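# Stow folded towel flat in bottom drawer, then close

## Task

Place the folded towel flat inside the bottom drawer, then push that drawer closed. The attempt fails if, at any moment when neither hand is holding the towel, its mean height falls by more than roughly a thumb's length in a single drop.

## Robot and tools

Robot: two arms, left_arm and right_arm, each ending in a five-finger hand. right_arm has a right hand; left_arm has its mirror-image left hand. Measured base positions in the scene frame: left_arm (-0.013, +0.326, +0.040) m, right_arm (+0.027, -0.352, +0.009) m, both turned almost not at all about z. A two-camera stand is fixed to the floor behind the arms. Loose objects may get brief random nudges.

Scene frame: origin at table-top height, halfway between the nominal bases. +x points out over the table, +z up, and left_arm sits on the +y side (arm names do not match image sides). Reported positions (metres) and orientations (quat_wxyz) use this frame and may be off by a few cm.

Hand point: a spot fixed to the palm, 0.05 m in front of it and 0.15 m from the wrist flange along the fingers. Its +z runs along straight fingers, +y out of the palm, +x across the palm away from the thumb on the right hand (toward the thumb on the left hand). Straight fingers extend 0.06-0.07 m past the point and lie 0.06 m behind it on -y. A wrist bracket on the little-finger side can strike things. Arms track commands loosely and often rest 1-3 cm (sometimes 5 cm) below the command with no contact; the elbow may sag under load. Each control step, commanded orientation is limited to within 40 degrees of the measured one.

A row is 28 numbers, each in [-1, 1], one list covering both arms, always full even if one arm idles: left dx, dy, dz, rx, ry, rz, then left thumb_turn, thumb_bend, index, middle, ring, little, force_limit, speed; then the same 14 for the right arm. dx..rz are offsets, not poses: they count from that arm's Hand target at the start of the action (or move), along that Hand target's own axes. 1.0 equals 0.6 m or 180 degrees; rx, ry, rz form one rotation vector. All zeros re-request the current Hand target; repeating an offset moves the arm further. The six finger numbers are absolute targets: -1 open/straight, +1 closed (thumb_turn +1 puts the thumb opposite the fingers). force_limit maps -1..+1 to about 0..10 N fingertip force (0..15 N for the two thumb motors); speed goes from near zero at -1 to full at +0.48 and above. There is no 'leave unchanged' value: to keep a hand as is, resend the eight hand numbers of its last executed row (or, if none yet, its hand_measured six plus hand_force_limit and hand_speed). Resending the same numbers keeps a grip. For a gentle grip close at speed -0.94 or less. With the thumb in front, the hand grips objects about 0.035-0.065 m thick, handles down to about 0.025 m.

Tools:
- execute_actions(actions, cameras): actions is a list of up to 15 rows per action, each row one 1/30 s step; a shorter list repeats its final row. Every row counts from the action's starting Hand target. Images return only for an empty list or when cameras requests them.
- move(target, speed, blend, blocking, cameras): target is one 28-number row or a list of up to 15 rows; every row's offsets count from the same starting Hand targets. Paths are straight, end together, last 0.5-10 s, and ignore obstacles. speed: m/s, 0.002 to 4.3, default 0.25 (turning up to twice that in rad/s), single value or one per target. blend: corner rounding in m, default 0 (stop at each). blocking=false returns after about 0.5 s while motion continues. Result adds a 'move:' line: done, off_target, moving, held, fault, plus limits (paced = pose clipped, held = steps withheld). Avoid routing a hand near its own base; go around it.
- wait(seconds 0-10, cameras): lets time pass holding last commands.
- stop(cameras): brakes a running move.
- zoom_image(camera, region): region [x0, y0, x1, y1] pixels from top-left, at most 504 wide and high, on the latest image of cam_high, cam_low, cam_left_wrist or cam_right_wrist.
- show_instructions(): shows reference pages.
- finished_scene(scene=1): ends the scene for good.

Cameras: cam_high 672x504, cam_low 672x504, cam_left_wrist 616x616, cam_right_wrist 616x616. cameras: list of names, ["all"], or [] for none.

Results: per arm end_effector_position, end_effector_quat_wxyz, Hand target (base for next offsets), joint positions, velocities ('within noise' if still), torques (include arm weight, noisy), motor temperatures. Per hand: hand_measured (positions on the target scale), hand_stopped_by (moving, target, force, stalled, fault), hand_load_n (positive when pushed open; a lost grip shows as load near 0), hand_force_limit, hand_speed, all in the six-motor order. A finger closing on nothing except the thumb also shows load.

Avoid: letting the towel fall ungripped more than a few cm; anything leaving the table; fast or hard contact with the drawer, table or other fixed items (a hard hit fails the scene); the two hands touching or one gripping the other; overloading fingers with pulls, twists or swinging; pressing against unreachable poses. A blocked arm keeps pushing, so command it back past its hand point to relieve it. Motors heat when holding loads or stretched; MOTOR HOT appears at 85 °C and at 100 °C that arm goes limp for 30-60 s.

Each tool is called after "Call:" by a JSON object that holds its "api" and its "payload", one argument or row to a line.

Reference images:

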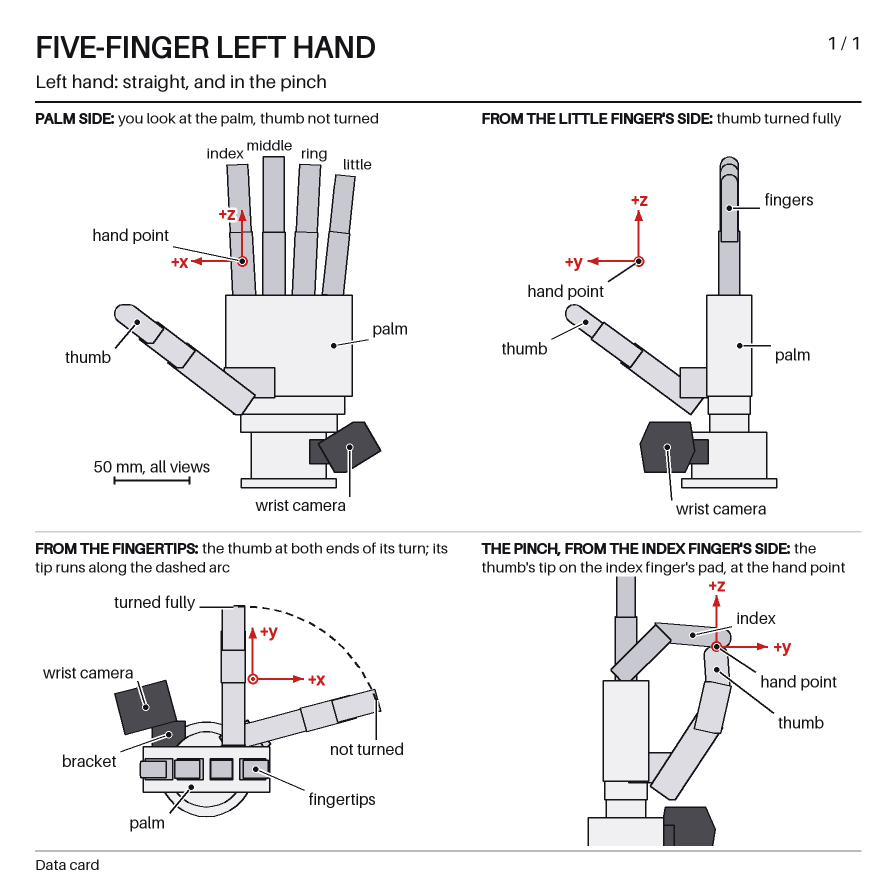

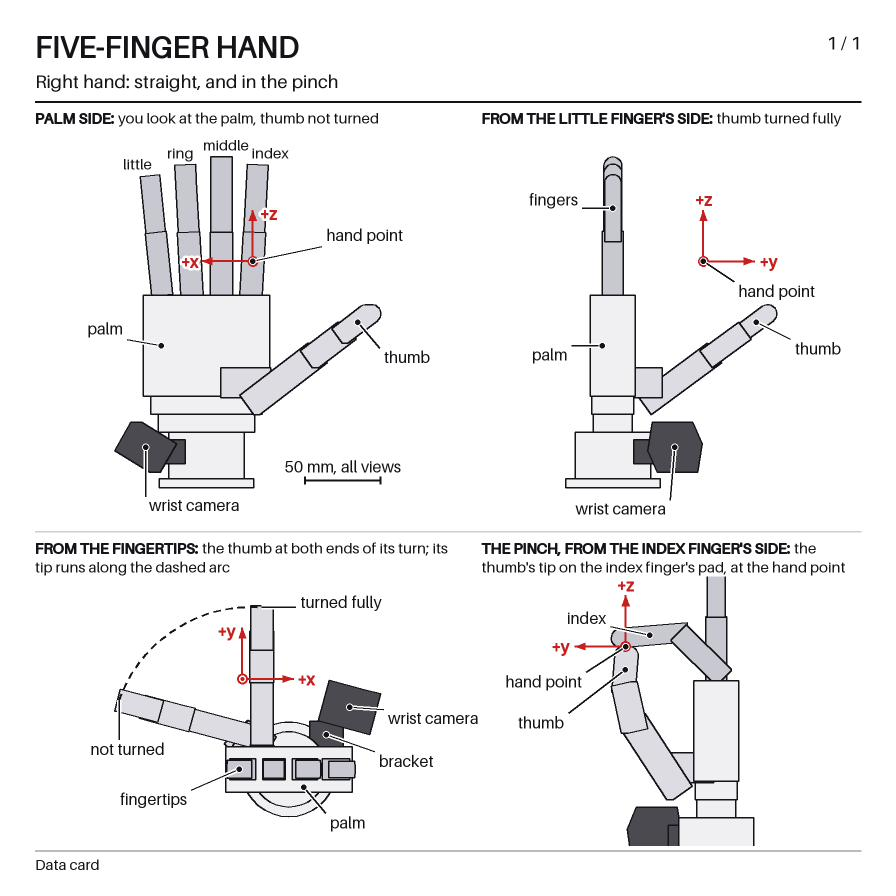

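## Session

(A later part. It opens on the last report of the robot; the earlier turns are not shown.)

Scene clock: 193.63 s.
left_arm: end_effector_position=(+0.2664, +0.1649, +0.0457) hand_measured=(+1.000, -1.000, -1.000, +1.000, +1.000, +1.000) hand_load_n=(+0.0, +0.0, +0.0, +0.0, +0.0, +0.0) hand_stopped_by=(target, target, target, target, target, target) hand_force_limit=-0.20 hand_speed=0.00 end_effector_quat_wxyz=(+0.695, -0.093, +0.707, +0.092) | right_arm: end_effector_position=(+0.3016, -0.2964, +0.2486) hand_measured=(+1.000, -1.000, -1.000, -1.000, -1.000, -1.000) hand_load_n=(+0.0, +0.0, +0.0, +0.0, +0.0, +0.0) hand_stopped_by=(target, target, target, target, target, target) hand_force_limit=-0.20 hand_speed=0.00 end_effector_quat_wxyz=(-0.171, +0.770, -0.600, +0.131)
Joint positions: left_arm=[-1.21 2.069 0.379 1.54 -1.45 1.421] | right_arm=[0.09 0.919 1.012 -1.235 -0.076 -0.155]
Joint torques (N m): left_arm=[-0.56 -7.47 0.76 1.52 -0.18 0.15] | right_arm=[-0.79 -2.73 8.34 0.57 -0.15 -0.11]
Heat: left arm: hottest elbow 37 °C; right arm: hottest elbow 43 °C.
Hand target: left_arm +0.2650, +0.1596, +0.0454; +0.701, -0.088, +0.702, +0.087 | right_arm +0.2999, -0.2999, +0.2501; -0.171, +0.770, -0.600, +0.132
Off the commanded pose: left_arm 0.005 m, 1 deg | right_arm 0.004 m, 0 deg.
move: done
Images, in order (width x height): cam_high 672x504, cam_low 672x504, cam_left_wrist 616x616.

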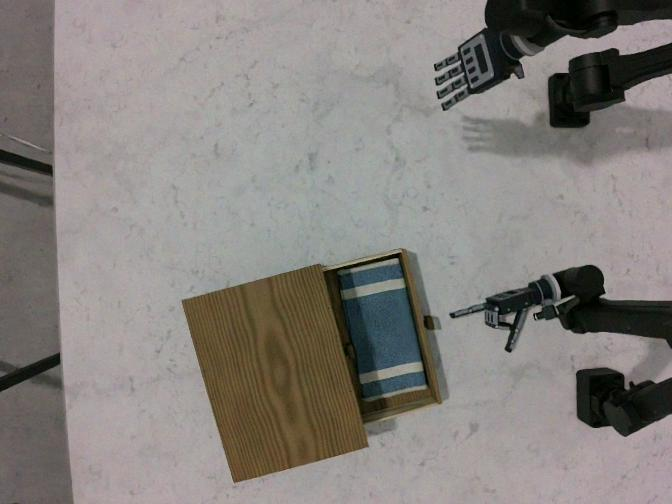

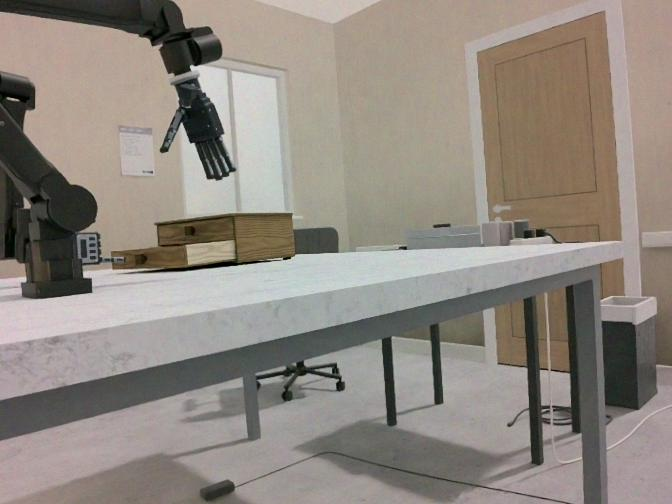

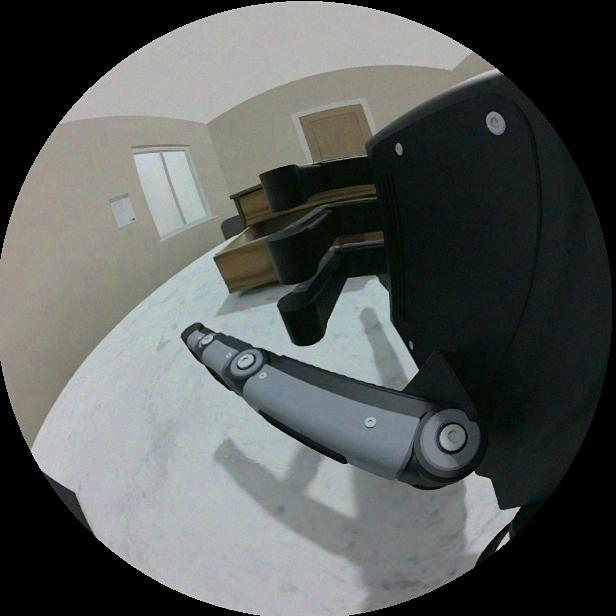

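Call:
{"api": "move", "payload": {
  "target": [
    [0,0.009,0.042,0,0,0,1,-1,-1,1,1,1,-0.2,0,0,0,0,0,0,0,1,-1,-1,-1,-1,-1,-0.2,0],
    [0,0.009,0.342,0,0,0,1,-1,-1,1,1,1,-0.2,0,0,0,0,0,0,0,1,-1,-1,-1,-1,-1,-0.2,0]
  ],
  "speed": [0.08,0.08],
  "blend": [0.01,0],
  "cameras": ["cam_low","cam_left_wrist","cam_high"]
}}

Call:
{"api": "zoom_image", "payload": {
  "camera": "cam_high",
  "region": [300, 250, 450, 400]
}}

Call:
{"api": "zoom_image", "payload": {
  "camera": "cam_low",
  "region": [100, 190, 300, 300]
}}

Scene clock: 197.40 s.
left_arm: end_effector_position=(+0.4539, +0.2073, +0.0461) hand_measured=(+1.000, -1.000, -1.000, +1.000, +1.000, +1.000) hand_load_n=(+0.5, +0.0, +0.0, +0.0, +0.0, +0.0) hand_stopped_by=(target, target, target, target, target, target) hand_force_limit=-0.20 hand_speed=0.00 end_effector_quat_wxyz=(+0.702, -0.084, +0.703, +0.073) | right_arm: end_effector_position=(+0.3016, -0.2964, +0.2486) hand_measured=(+1.000, -1.000, -1.000, -1.000, -1.000, -1.000) hand_load_n=(+0.0, +0.0, +0.0, +0.0, +0.0, +0.0) hand_stopped_by=(target, target, target, target, target, target) hand_force_limit=-0.20 hand_speed=0.00 end_effector_quat_wxyz=(-0.171, +0.770, -0.600, +0.131)
Joint positions: left_arm=[-0.668 2.111 0.581 1.526 -0.87 1.552] | right_arm=[0.09 0.919 1.012 -1.235 -0.076 -0.155]
Joint torques (N m): left_arm=[2.43 -9.64 3.74 0.81 0.02 0.16] | right_arm=[-0.21 -3.19 8.39 0.58 -0.14 -0.07]
Heat: left arm: hottest elbow 37 °C; right arm: hottest elbow 43 °C.
Hand target: left_arm +0.4626, +0.2154, +0.0449; +0.701, -0.088, +0.702, +0.087 | right_arm +0.2999, -0.2999, +0.2501; -0.171, +0.770, -0.600, +0.132
Off the commanded pose: left_arm 0.012 m, 2 deg | right_arm 0.004 m, 0 deg.
move: off_target (left_arm)
Images, in order (width x height): cam_high 672x504, cam_low 672x504, cam_left_wrist 616x616.

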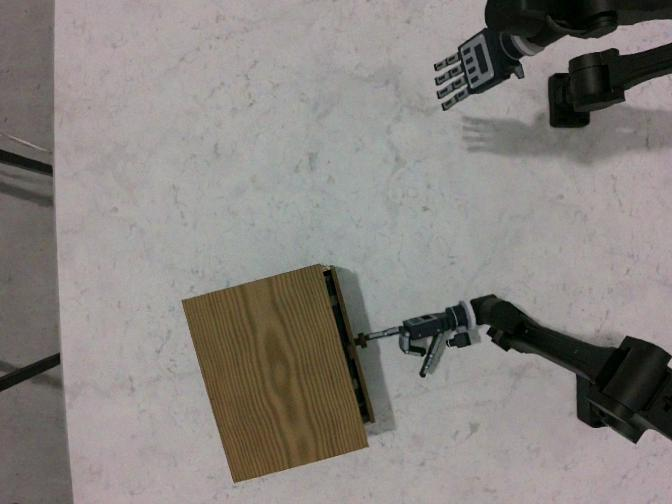

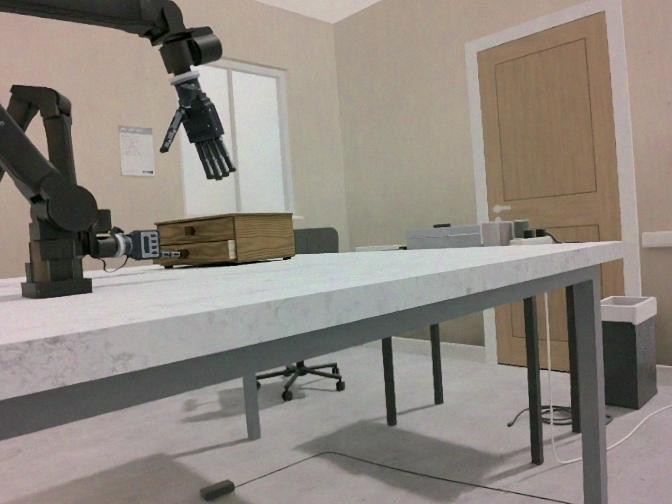

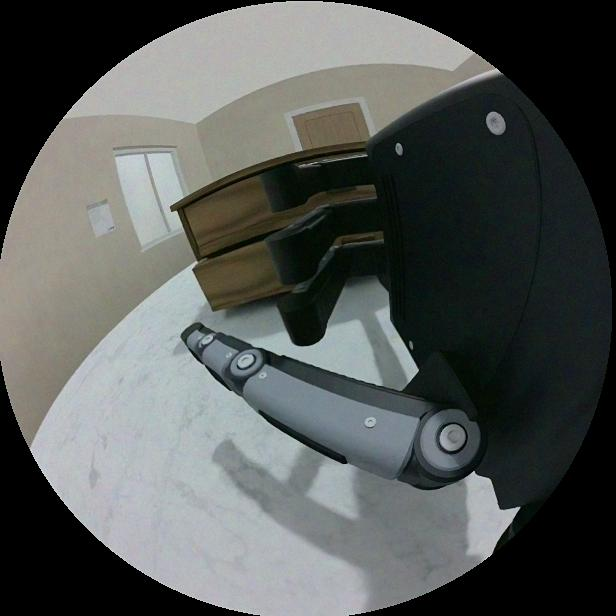

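Scaled by 3.360.

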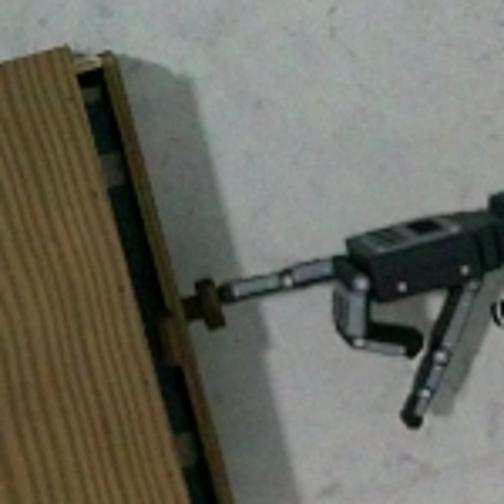

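Scaled by 2.520.

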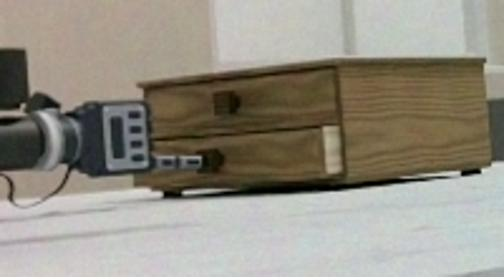

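Call:
{"api": "move", "payload": {
  "target": [0,0.006,0.055,0,0,0,1,-1,-1,1,1,1,-0.2,0,0,0,0,0,0,0,1,-1,-1,-1,-1,-1,-0.2,0],
  "speed": 0.04,
  "cameras": ["cam_low","cam_left_wrist","cam_high"]
}}

Call:
{"api": "zoom_image", "payload": {
  "camera": "cam_high",
  "region": [300, 250, 450, 400]
}}

Call:
{"api": "zoom_image", "payload": {
  "camera": "cam_low",
  "region": [120, 190, 320, 300]
}}

Scene clock: 199.53 s.
left_arm: end_effector_position=(+0.4842, +0.2151, +0.0464) hand_measured=(+1.000, -1.000, -1.000, +1.000, +1.000, +1.000) hand_load_n=(+0.5, +0.0, +0.5, +0.0, +0.0, +0.0) hand_stopped_by=(target, target, target, target, target, target) hand_force_limit=-0.20 hand_speed=0.00 end_effector_quat_wxyz=(+0.703, -0.082, +0.703, +0.070) | right_arm: end_effector_position=(+0.3016, -0.2964, +0.2486) hand_measured=(+1.000, -1.000, -1.000, -1.000, -1.000, -1.000) hand_load_n=(+0.0, -0.5, +0.0, +0.0, +0.0, +0.0) hand_stopped_by=(target, target, target, target, target, target) hand_force_limit=-0.20 hand_speed=0.00 end_effector_quat_wxyz=(-0.171, +0.770, -0.600, +0.131)
Joint positions: left_arm=[-0.602 2.114 0.631 1.48 -0.797 1.553] | right_arm=[0.09 0.919 1.012 -1.235 -0.076 -0.155]
Joint torques (N m): left_arm=[2.78 -9.99 4.37 0.81 -0.11 0.17] | right_arm=[-0.5 -3.49 8.55 0.77 -0.09 -0.1]
Heat: left arm: hottest elbow 37 °C; right arm: hottest elbow 43 °C.
Hand target: left_arm +0.4936, +0.2271, +0.0450; +0.701, -0.088, +0.702, +0.087 | right_arm +0.2999, -0.2999, +0.2501; -0.171, +0.770, -0.600, +0.132
Off the commanded pose: left_arm 0.015 m, 2 deg | right_arm 0.004 m, 0 deg.
move: off_target (left_arm)
Images, in order (width x height): cam_high 672x504, cam_low 672x504, cam_left_wrist 616x616.

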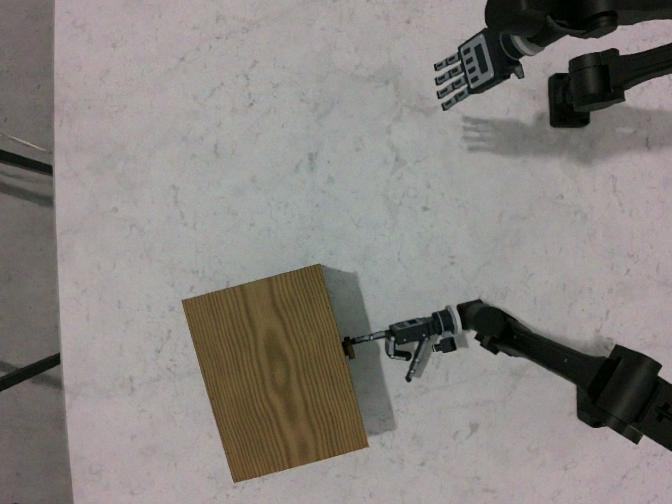

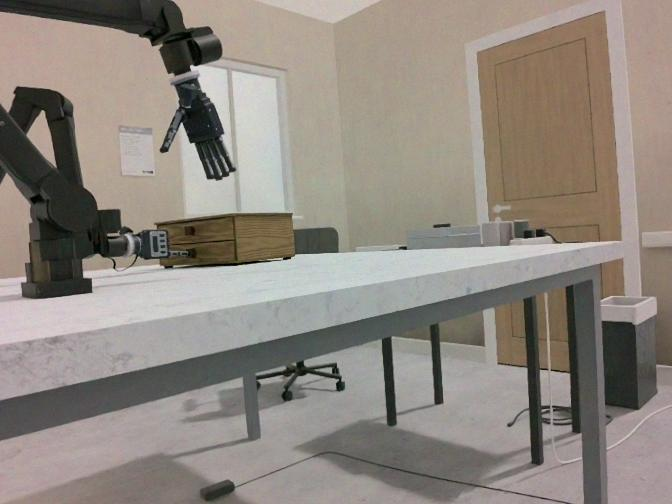

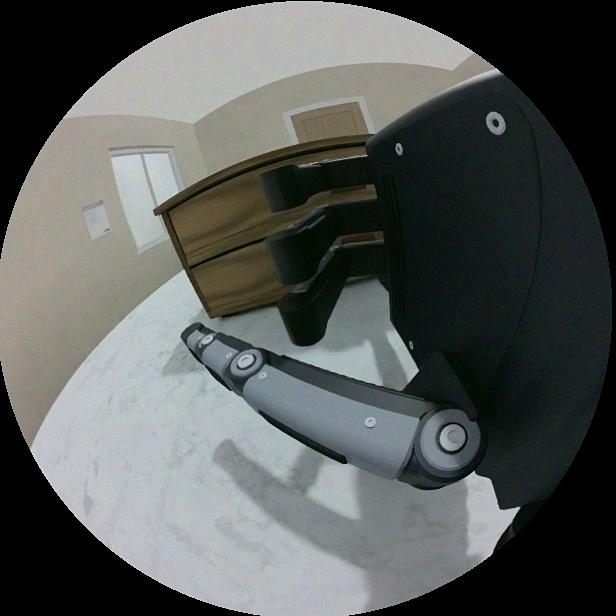

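Scaled by 3.360.

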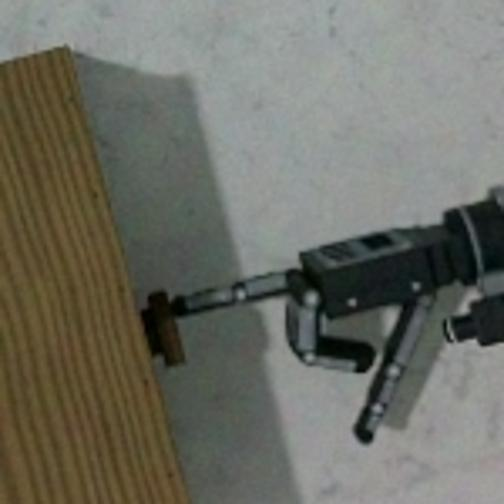

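Scaled by 2.520.

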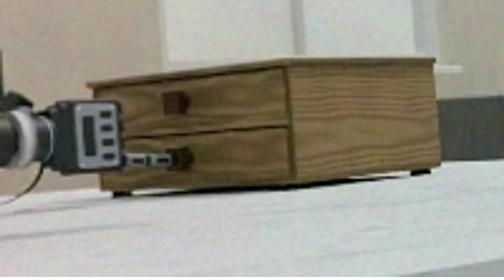

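Call:
{"api": "move", "payload": {
  "target": [0,0,0.012,0,0,0,1,-1,-1,1,1,1,-0.2,0,0,0,0,0,0,0,1,-1,-1,-1,-1,-1,-0.2,0],
  "speed": 0.03,
  "cameras": ["cam_low","cam_high"]
}}

Call:
{"api": "zoom_image", "payload": {
  "camera": "cam_high",
  "region": [300, 250, 450, 400]
}}

Call:
{"api": "zoom_image", "payload": {
  "camera": "cam_low",
  "region": [150, 205, 300, 280]
}}

Scene clock: 200.90 s.
left_arm: end_effector_position=(+0.4864, +0.2155, +0.0464) hand_measured=(+1.000, -1.000, -1.000, +1.000, +1.000, +1.000) hand_load_n=(+0.0, +0.0, +0.0, +0.0, -0.5, +0.0) hand_stopped_by=(target, target, target, target, target, target) hand_force_limit=-0.20 hand_speed=0.00 end_effector_quat_wxyz=(+0.703, -0.080, +0.703, +0.070) | right_arm: end_effector_position=(+0.3016, -0.2964, +0.2486) hand_measured=(+1.000, -1.000, -1.000, -1.000, -1.000, -1.000) hand_load_n=(+0.0, +0.0, +0.0, +0.0, +0.0, +0.0) hand_stopped_by=(target, target, target, target, target, target) hand_force_limit=-0.20 hand_speed=0.00 end_effector_quat_wxyz=(-0.171, +0.770, -0.600, +0.131)
Joint positions: left_arm=[-0.598 2.114 0.634 1.477 -0.79 1.553] | right_arm=[0.09 0.919 1.012 -1.235 -0.076 -0.155]
Joint torques (N m): left_arm=[3.49 -9.93 5.22 0.58 0.15 0.18] | right_arm=[-0.97 -3.14 8.18 0.55 -0.07 -0.1]
Heat: left arm: hottest elbow 37 °C; right arm: hottest elbow 43 °C.
Hand target: left_arm +0.5007, +0.2288, +0.0450; +0.701, -0.088, +0.702, +0.087 | right_arm +0.2999, -0.2999, +0.2501; -0.171, +0.770, -0.600, +0.132
Off the commanded pose: left_arm 0.020 m, 2 deg | right_arm 0.004 m, 0 deg.
move: off_target (left_arm)
Images, in order (width x height): cam_high 672x504, cam_low 672x504.

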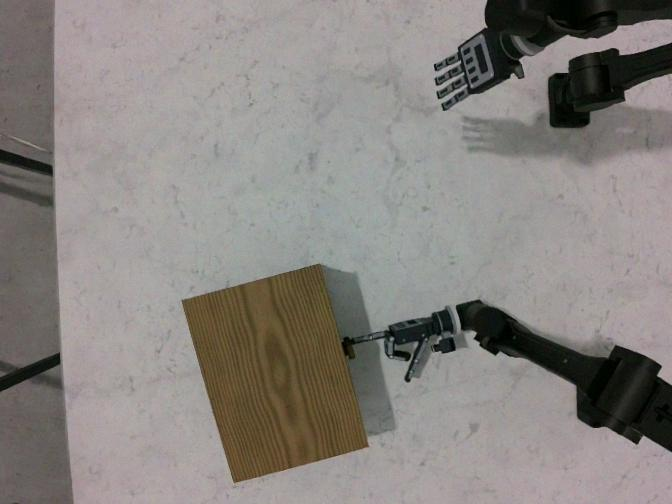

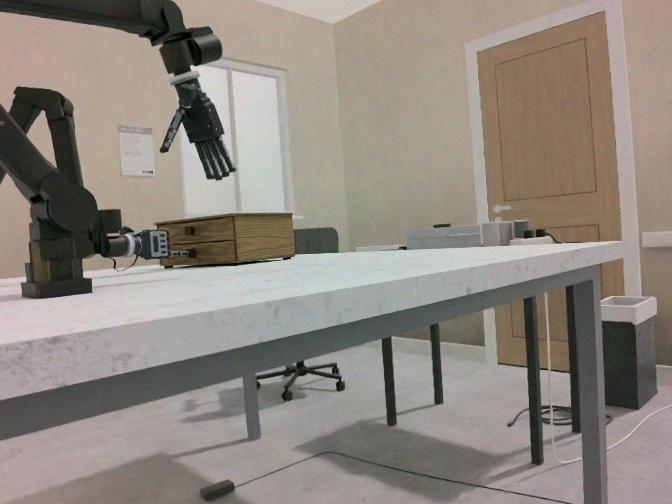

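Scaled by 3.360.

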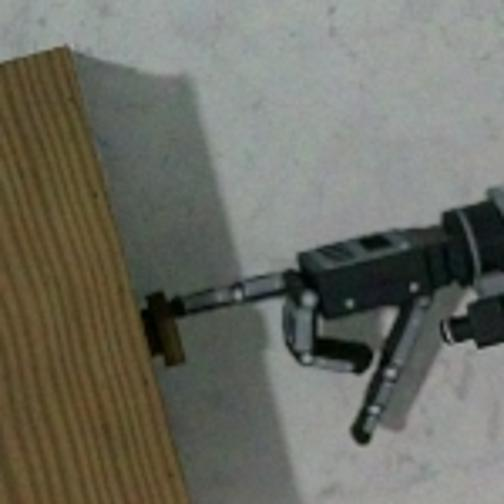

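Scaled by 3.360.

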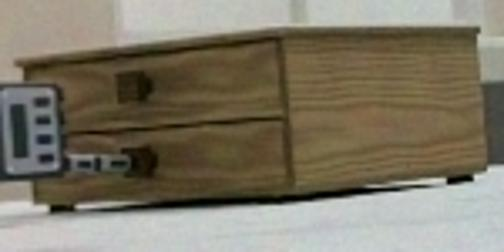

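Call:
{"api": "move", "payload": {
  "target": [
    [0,-0.01,-0.03,0,0,0,1,-1,-1,1,1,1,-0.2,0,0,0,0,0,0,0,1,-1,-1,-1,-1,-1,-0.2,0],
    [0,-0.01,-0.17,0,0,0,1,-1,-1,1,1,1,-0.2,0,0,0,0,0,0,0,1,-1,-1,-1,-1,-1,-0.2,0]
  ],
  "speed": [0.05,0.12],
  "cameras": ["all"]
}}

Call:
{"api": "zoom_image", "payload": {
  "camera": "cam_high",
  "region": [310, 250, 460, 400]
}}

Call:
{"api": "zoom_image", "payload": {
  "camera": "cam_low",
  "region": [150, 205, 300, 280]
}}

Call:
{"api": "zoom_image", "payload": {
  "camera": "cam_left_wrist",
  "region": [150, 130, 400, 370]
}}

Scene clock: 203.70 s.
left_arm: end_effector_position=(+0.4052, +0.2026, +0.0401) hand_measured=(+1.000, -1.000, -1.000, +1.000, +1.000, +1.000) hand_load_n=(+0.5, +0.0, +0.0, +0.0, +0.0, +0.0) hand_stopped_by=(target, target, target, target, target, target) hand_force_limit=-0.20 hand_speed=0.00 end_effector_quat_wxyz=(+0.693, -0.087, +0.709, +0.097) | right_arm: end_effector_position=(+0.3016, -0.2964, +0.2486) hand_measured=(+1.000, -1.000, -1.000, -1.000, -1.000, -1.000) hand_load_n=(+0.0, +0.0, +0.0, +0.0, +0.0, +0.0) hand_stopped_by=(target, target, target, target, target, target) hand_force_limit=-0.20 hand_speed=0.00 end_effector_quat_wxyz=(-0.171, +0.770, -0.600, +0.131)
Joint positions: left_arm=[-0.775 2.116 0.514 1.562 -1.014 1.553] | right_arm=[0.09 0.919 1.012 -1.235 -0.076 -0.155]
Joint torques (N m): left_arm=[-0.5 -10.34 0.95 1.85 -0.07 0.04] | right_arm=[-0.32 -2.61 8.34 0.55 -0.13 -0.08]
Heat: left arm: hottest elbow 36 °C; right arm: hottest elbow 43 °C.
Hand target: left_arm +0.4032, +0.1978, +0.0451; +0.701, -0.088, +0.702, +0.087 | right_arm +0.2999, -0.2999, +0.2501; -0.171, +0.770, -0.600, +0.132
Off the commanded pose: left_arm 0.007 m, 2 deg | right_arm 0.004 m, 0 deg.
joint sent to its limit (left arm) — joint 4 (wrist pitch), upper limit. The joint targets still meet the commanded pose.
move: done

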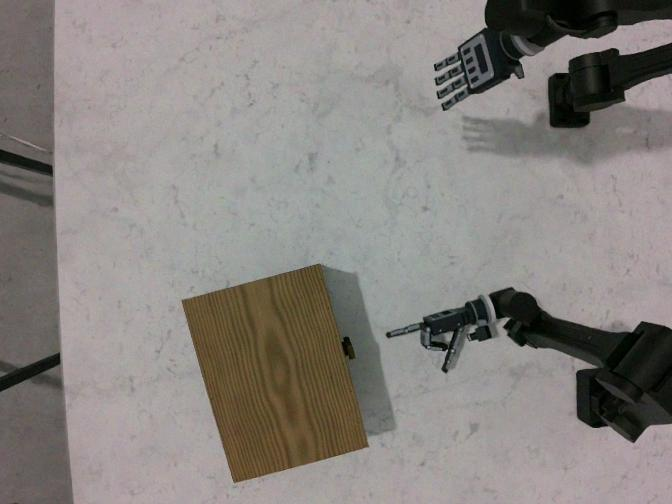

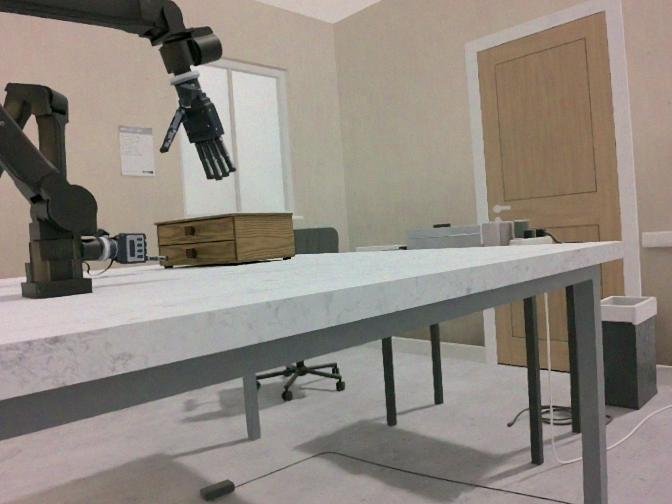

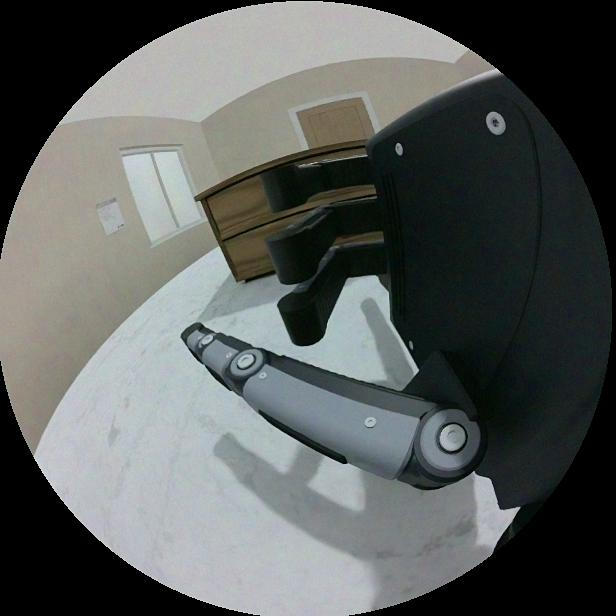

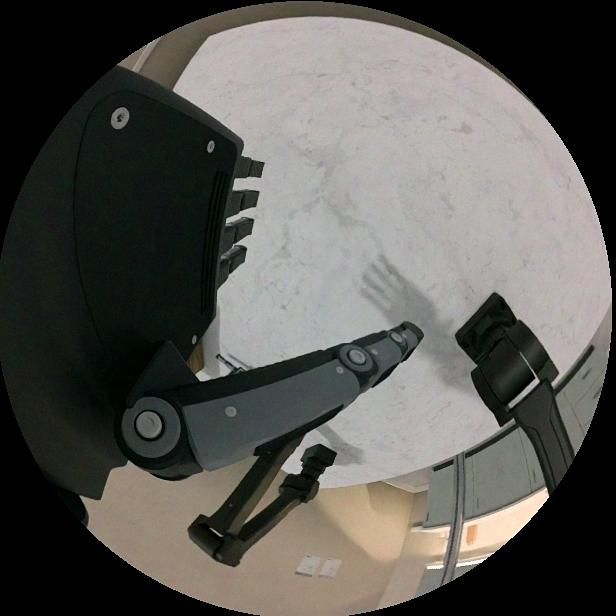

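Scaled by 3.360.

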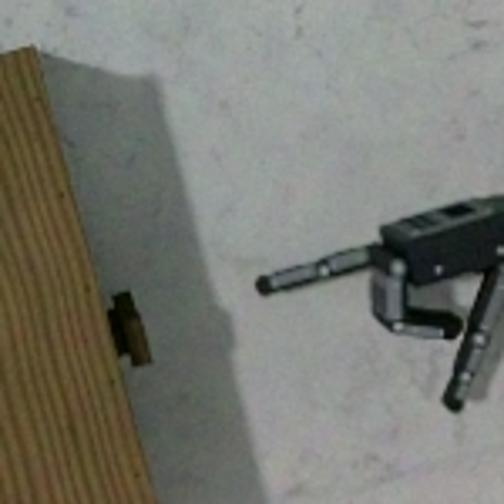

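Scaled by 3.360.

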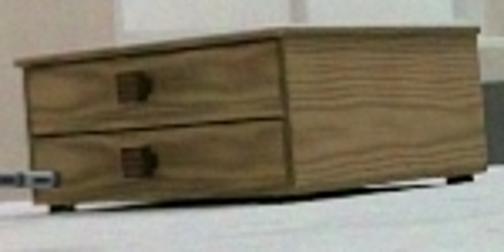

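Scaled by 2.016 from the camera's 616x616 image, which has a finer 880x880 frame.

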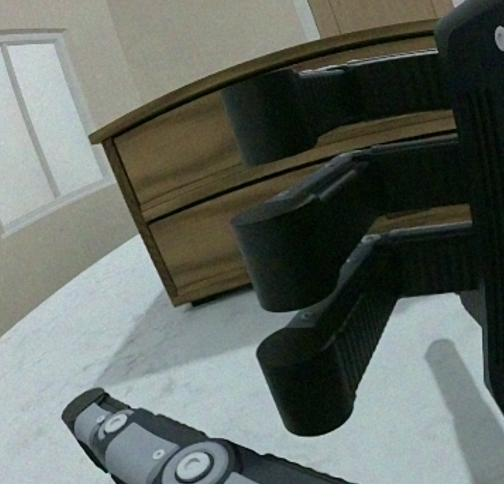

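Call:
{"api": "finished_scene", "payload": {

}}

The scene is finished: the task was done.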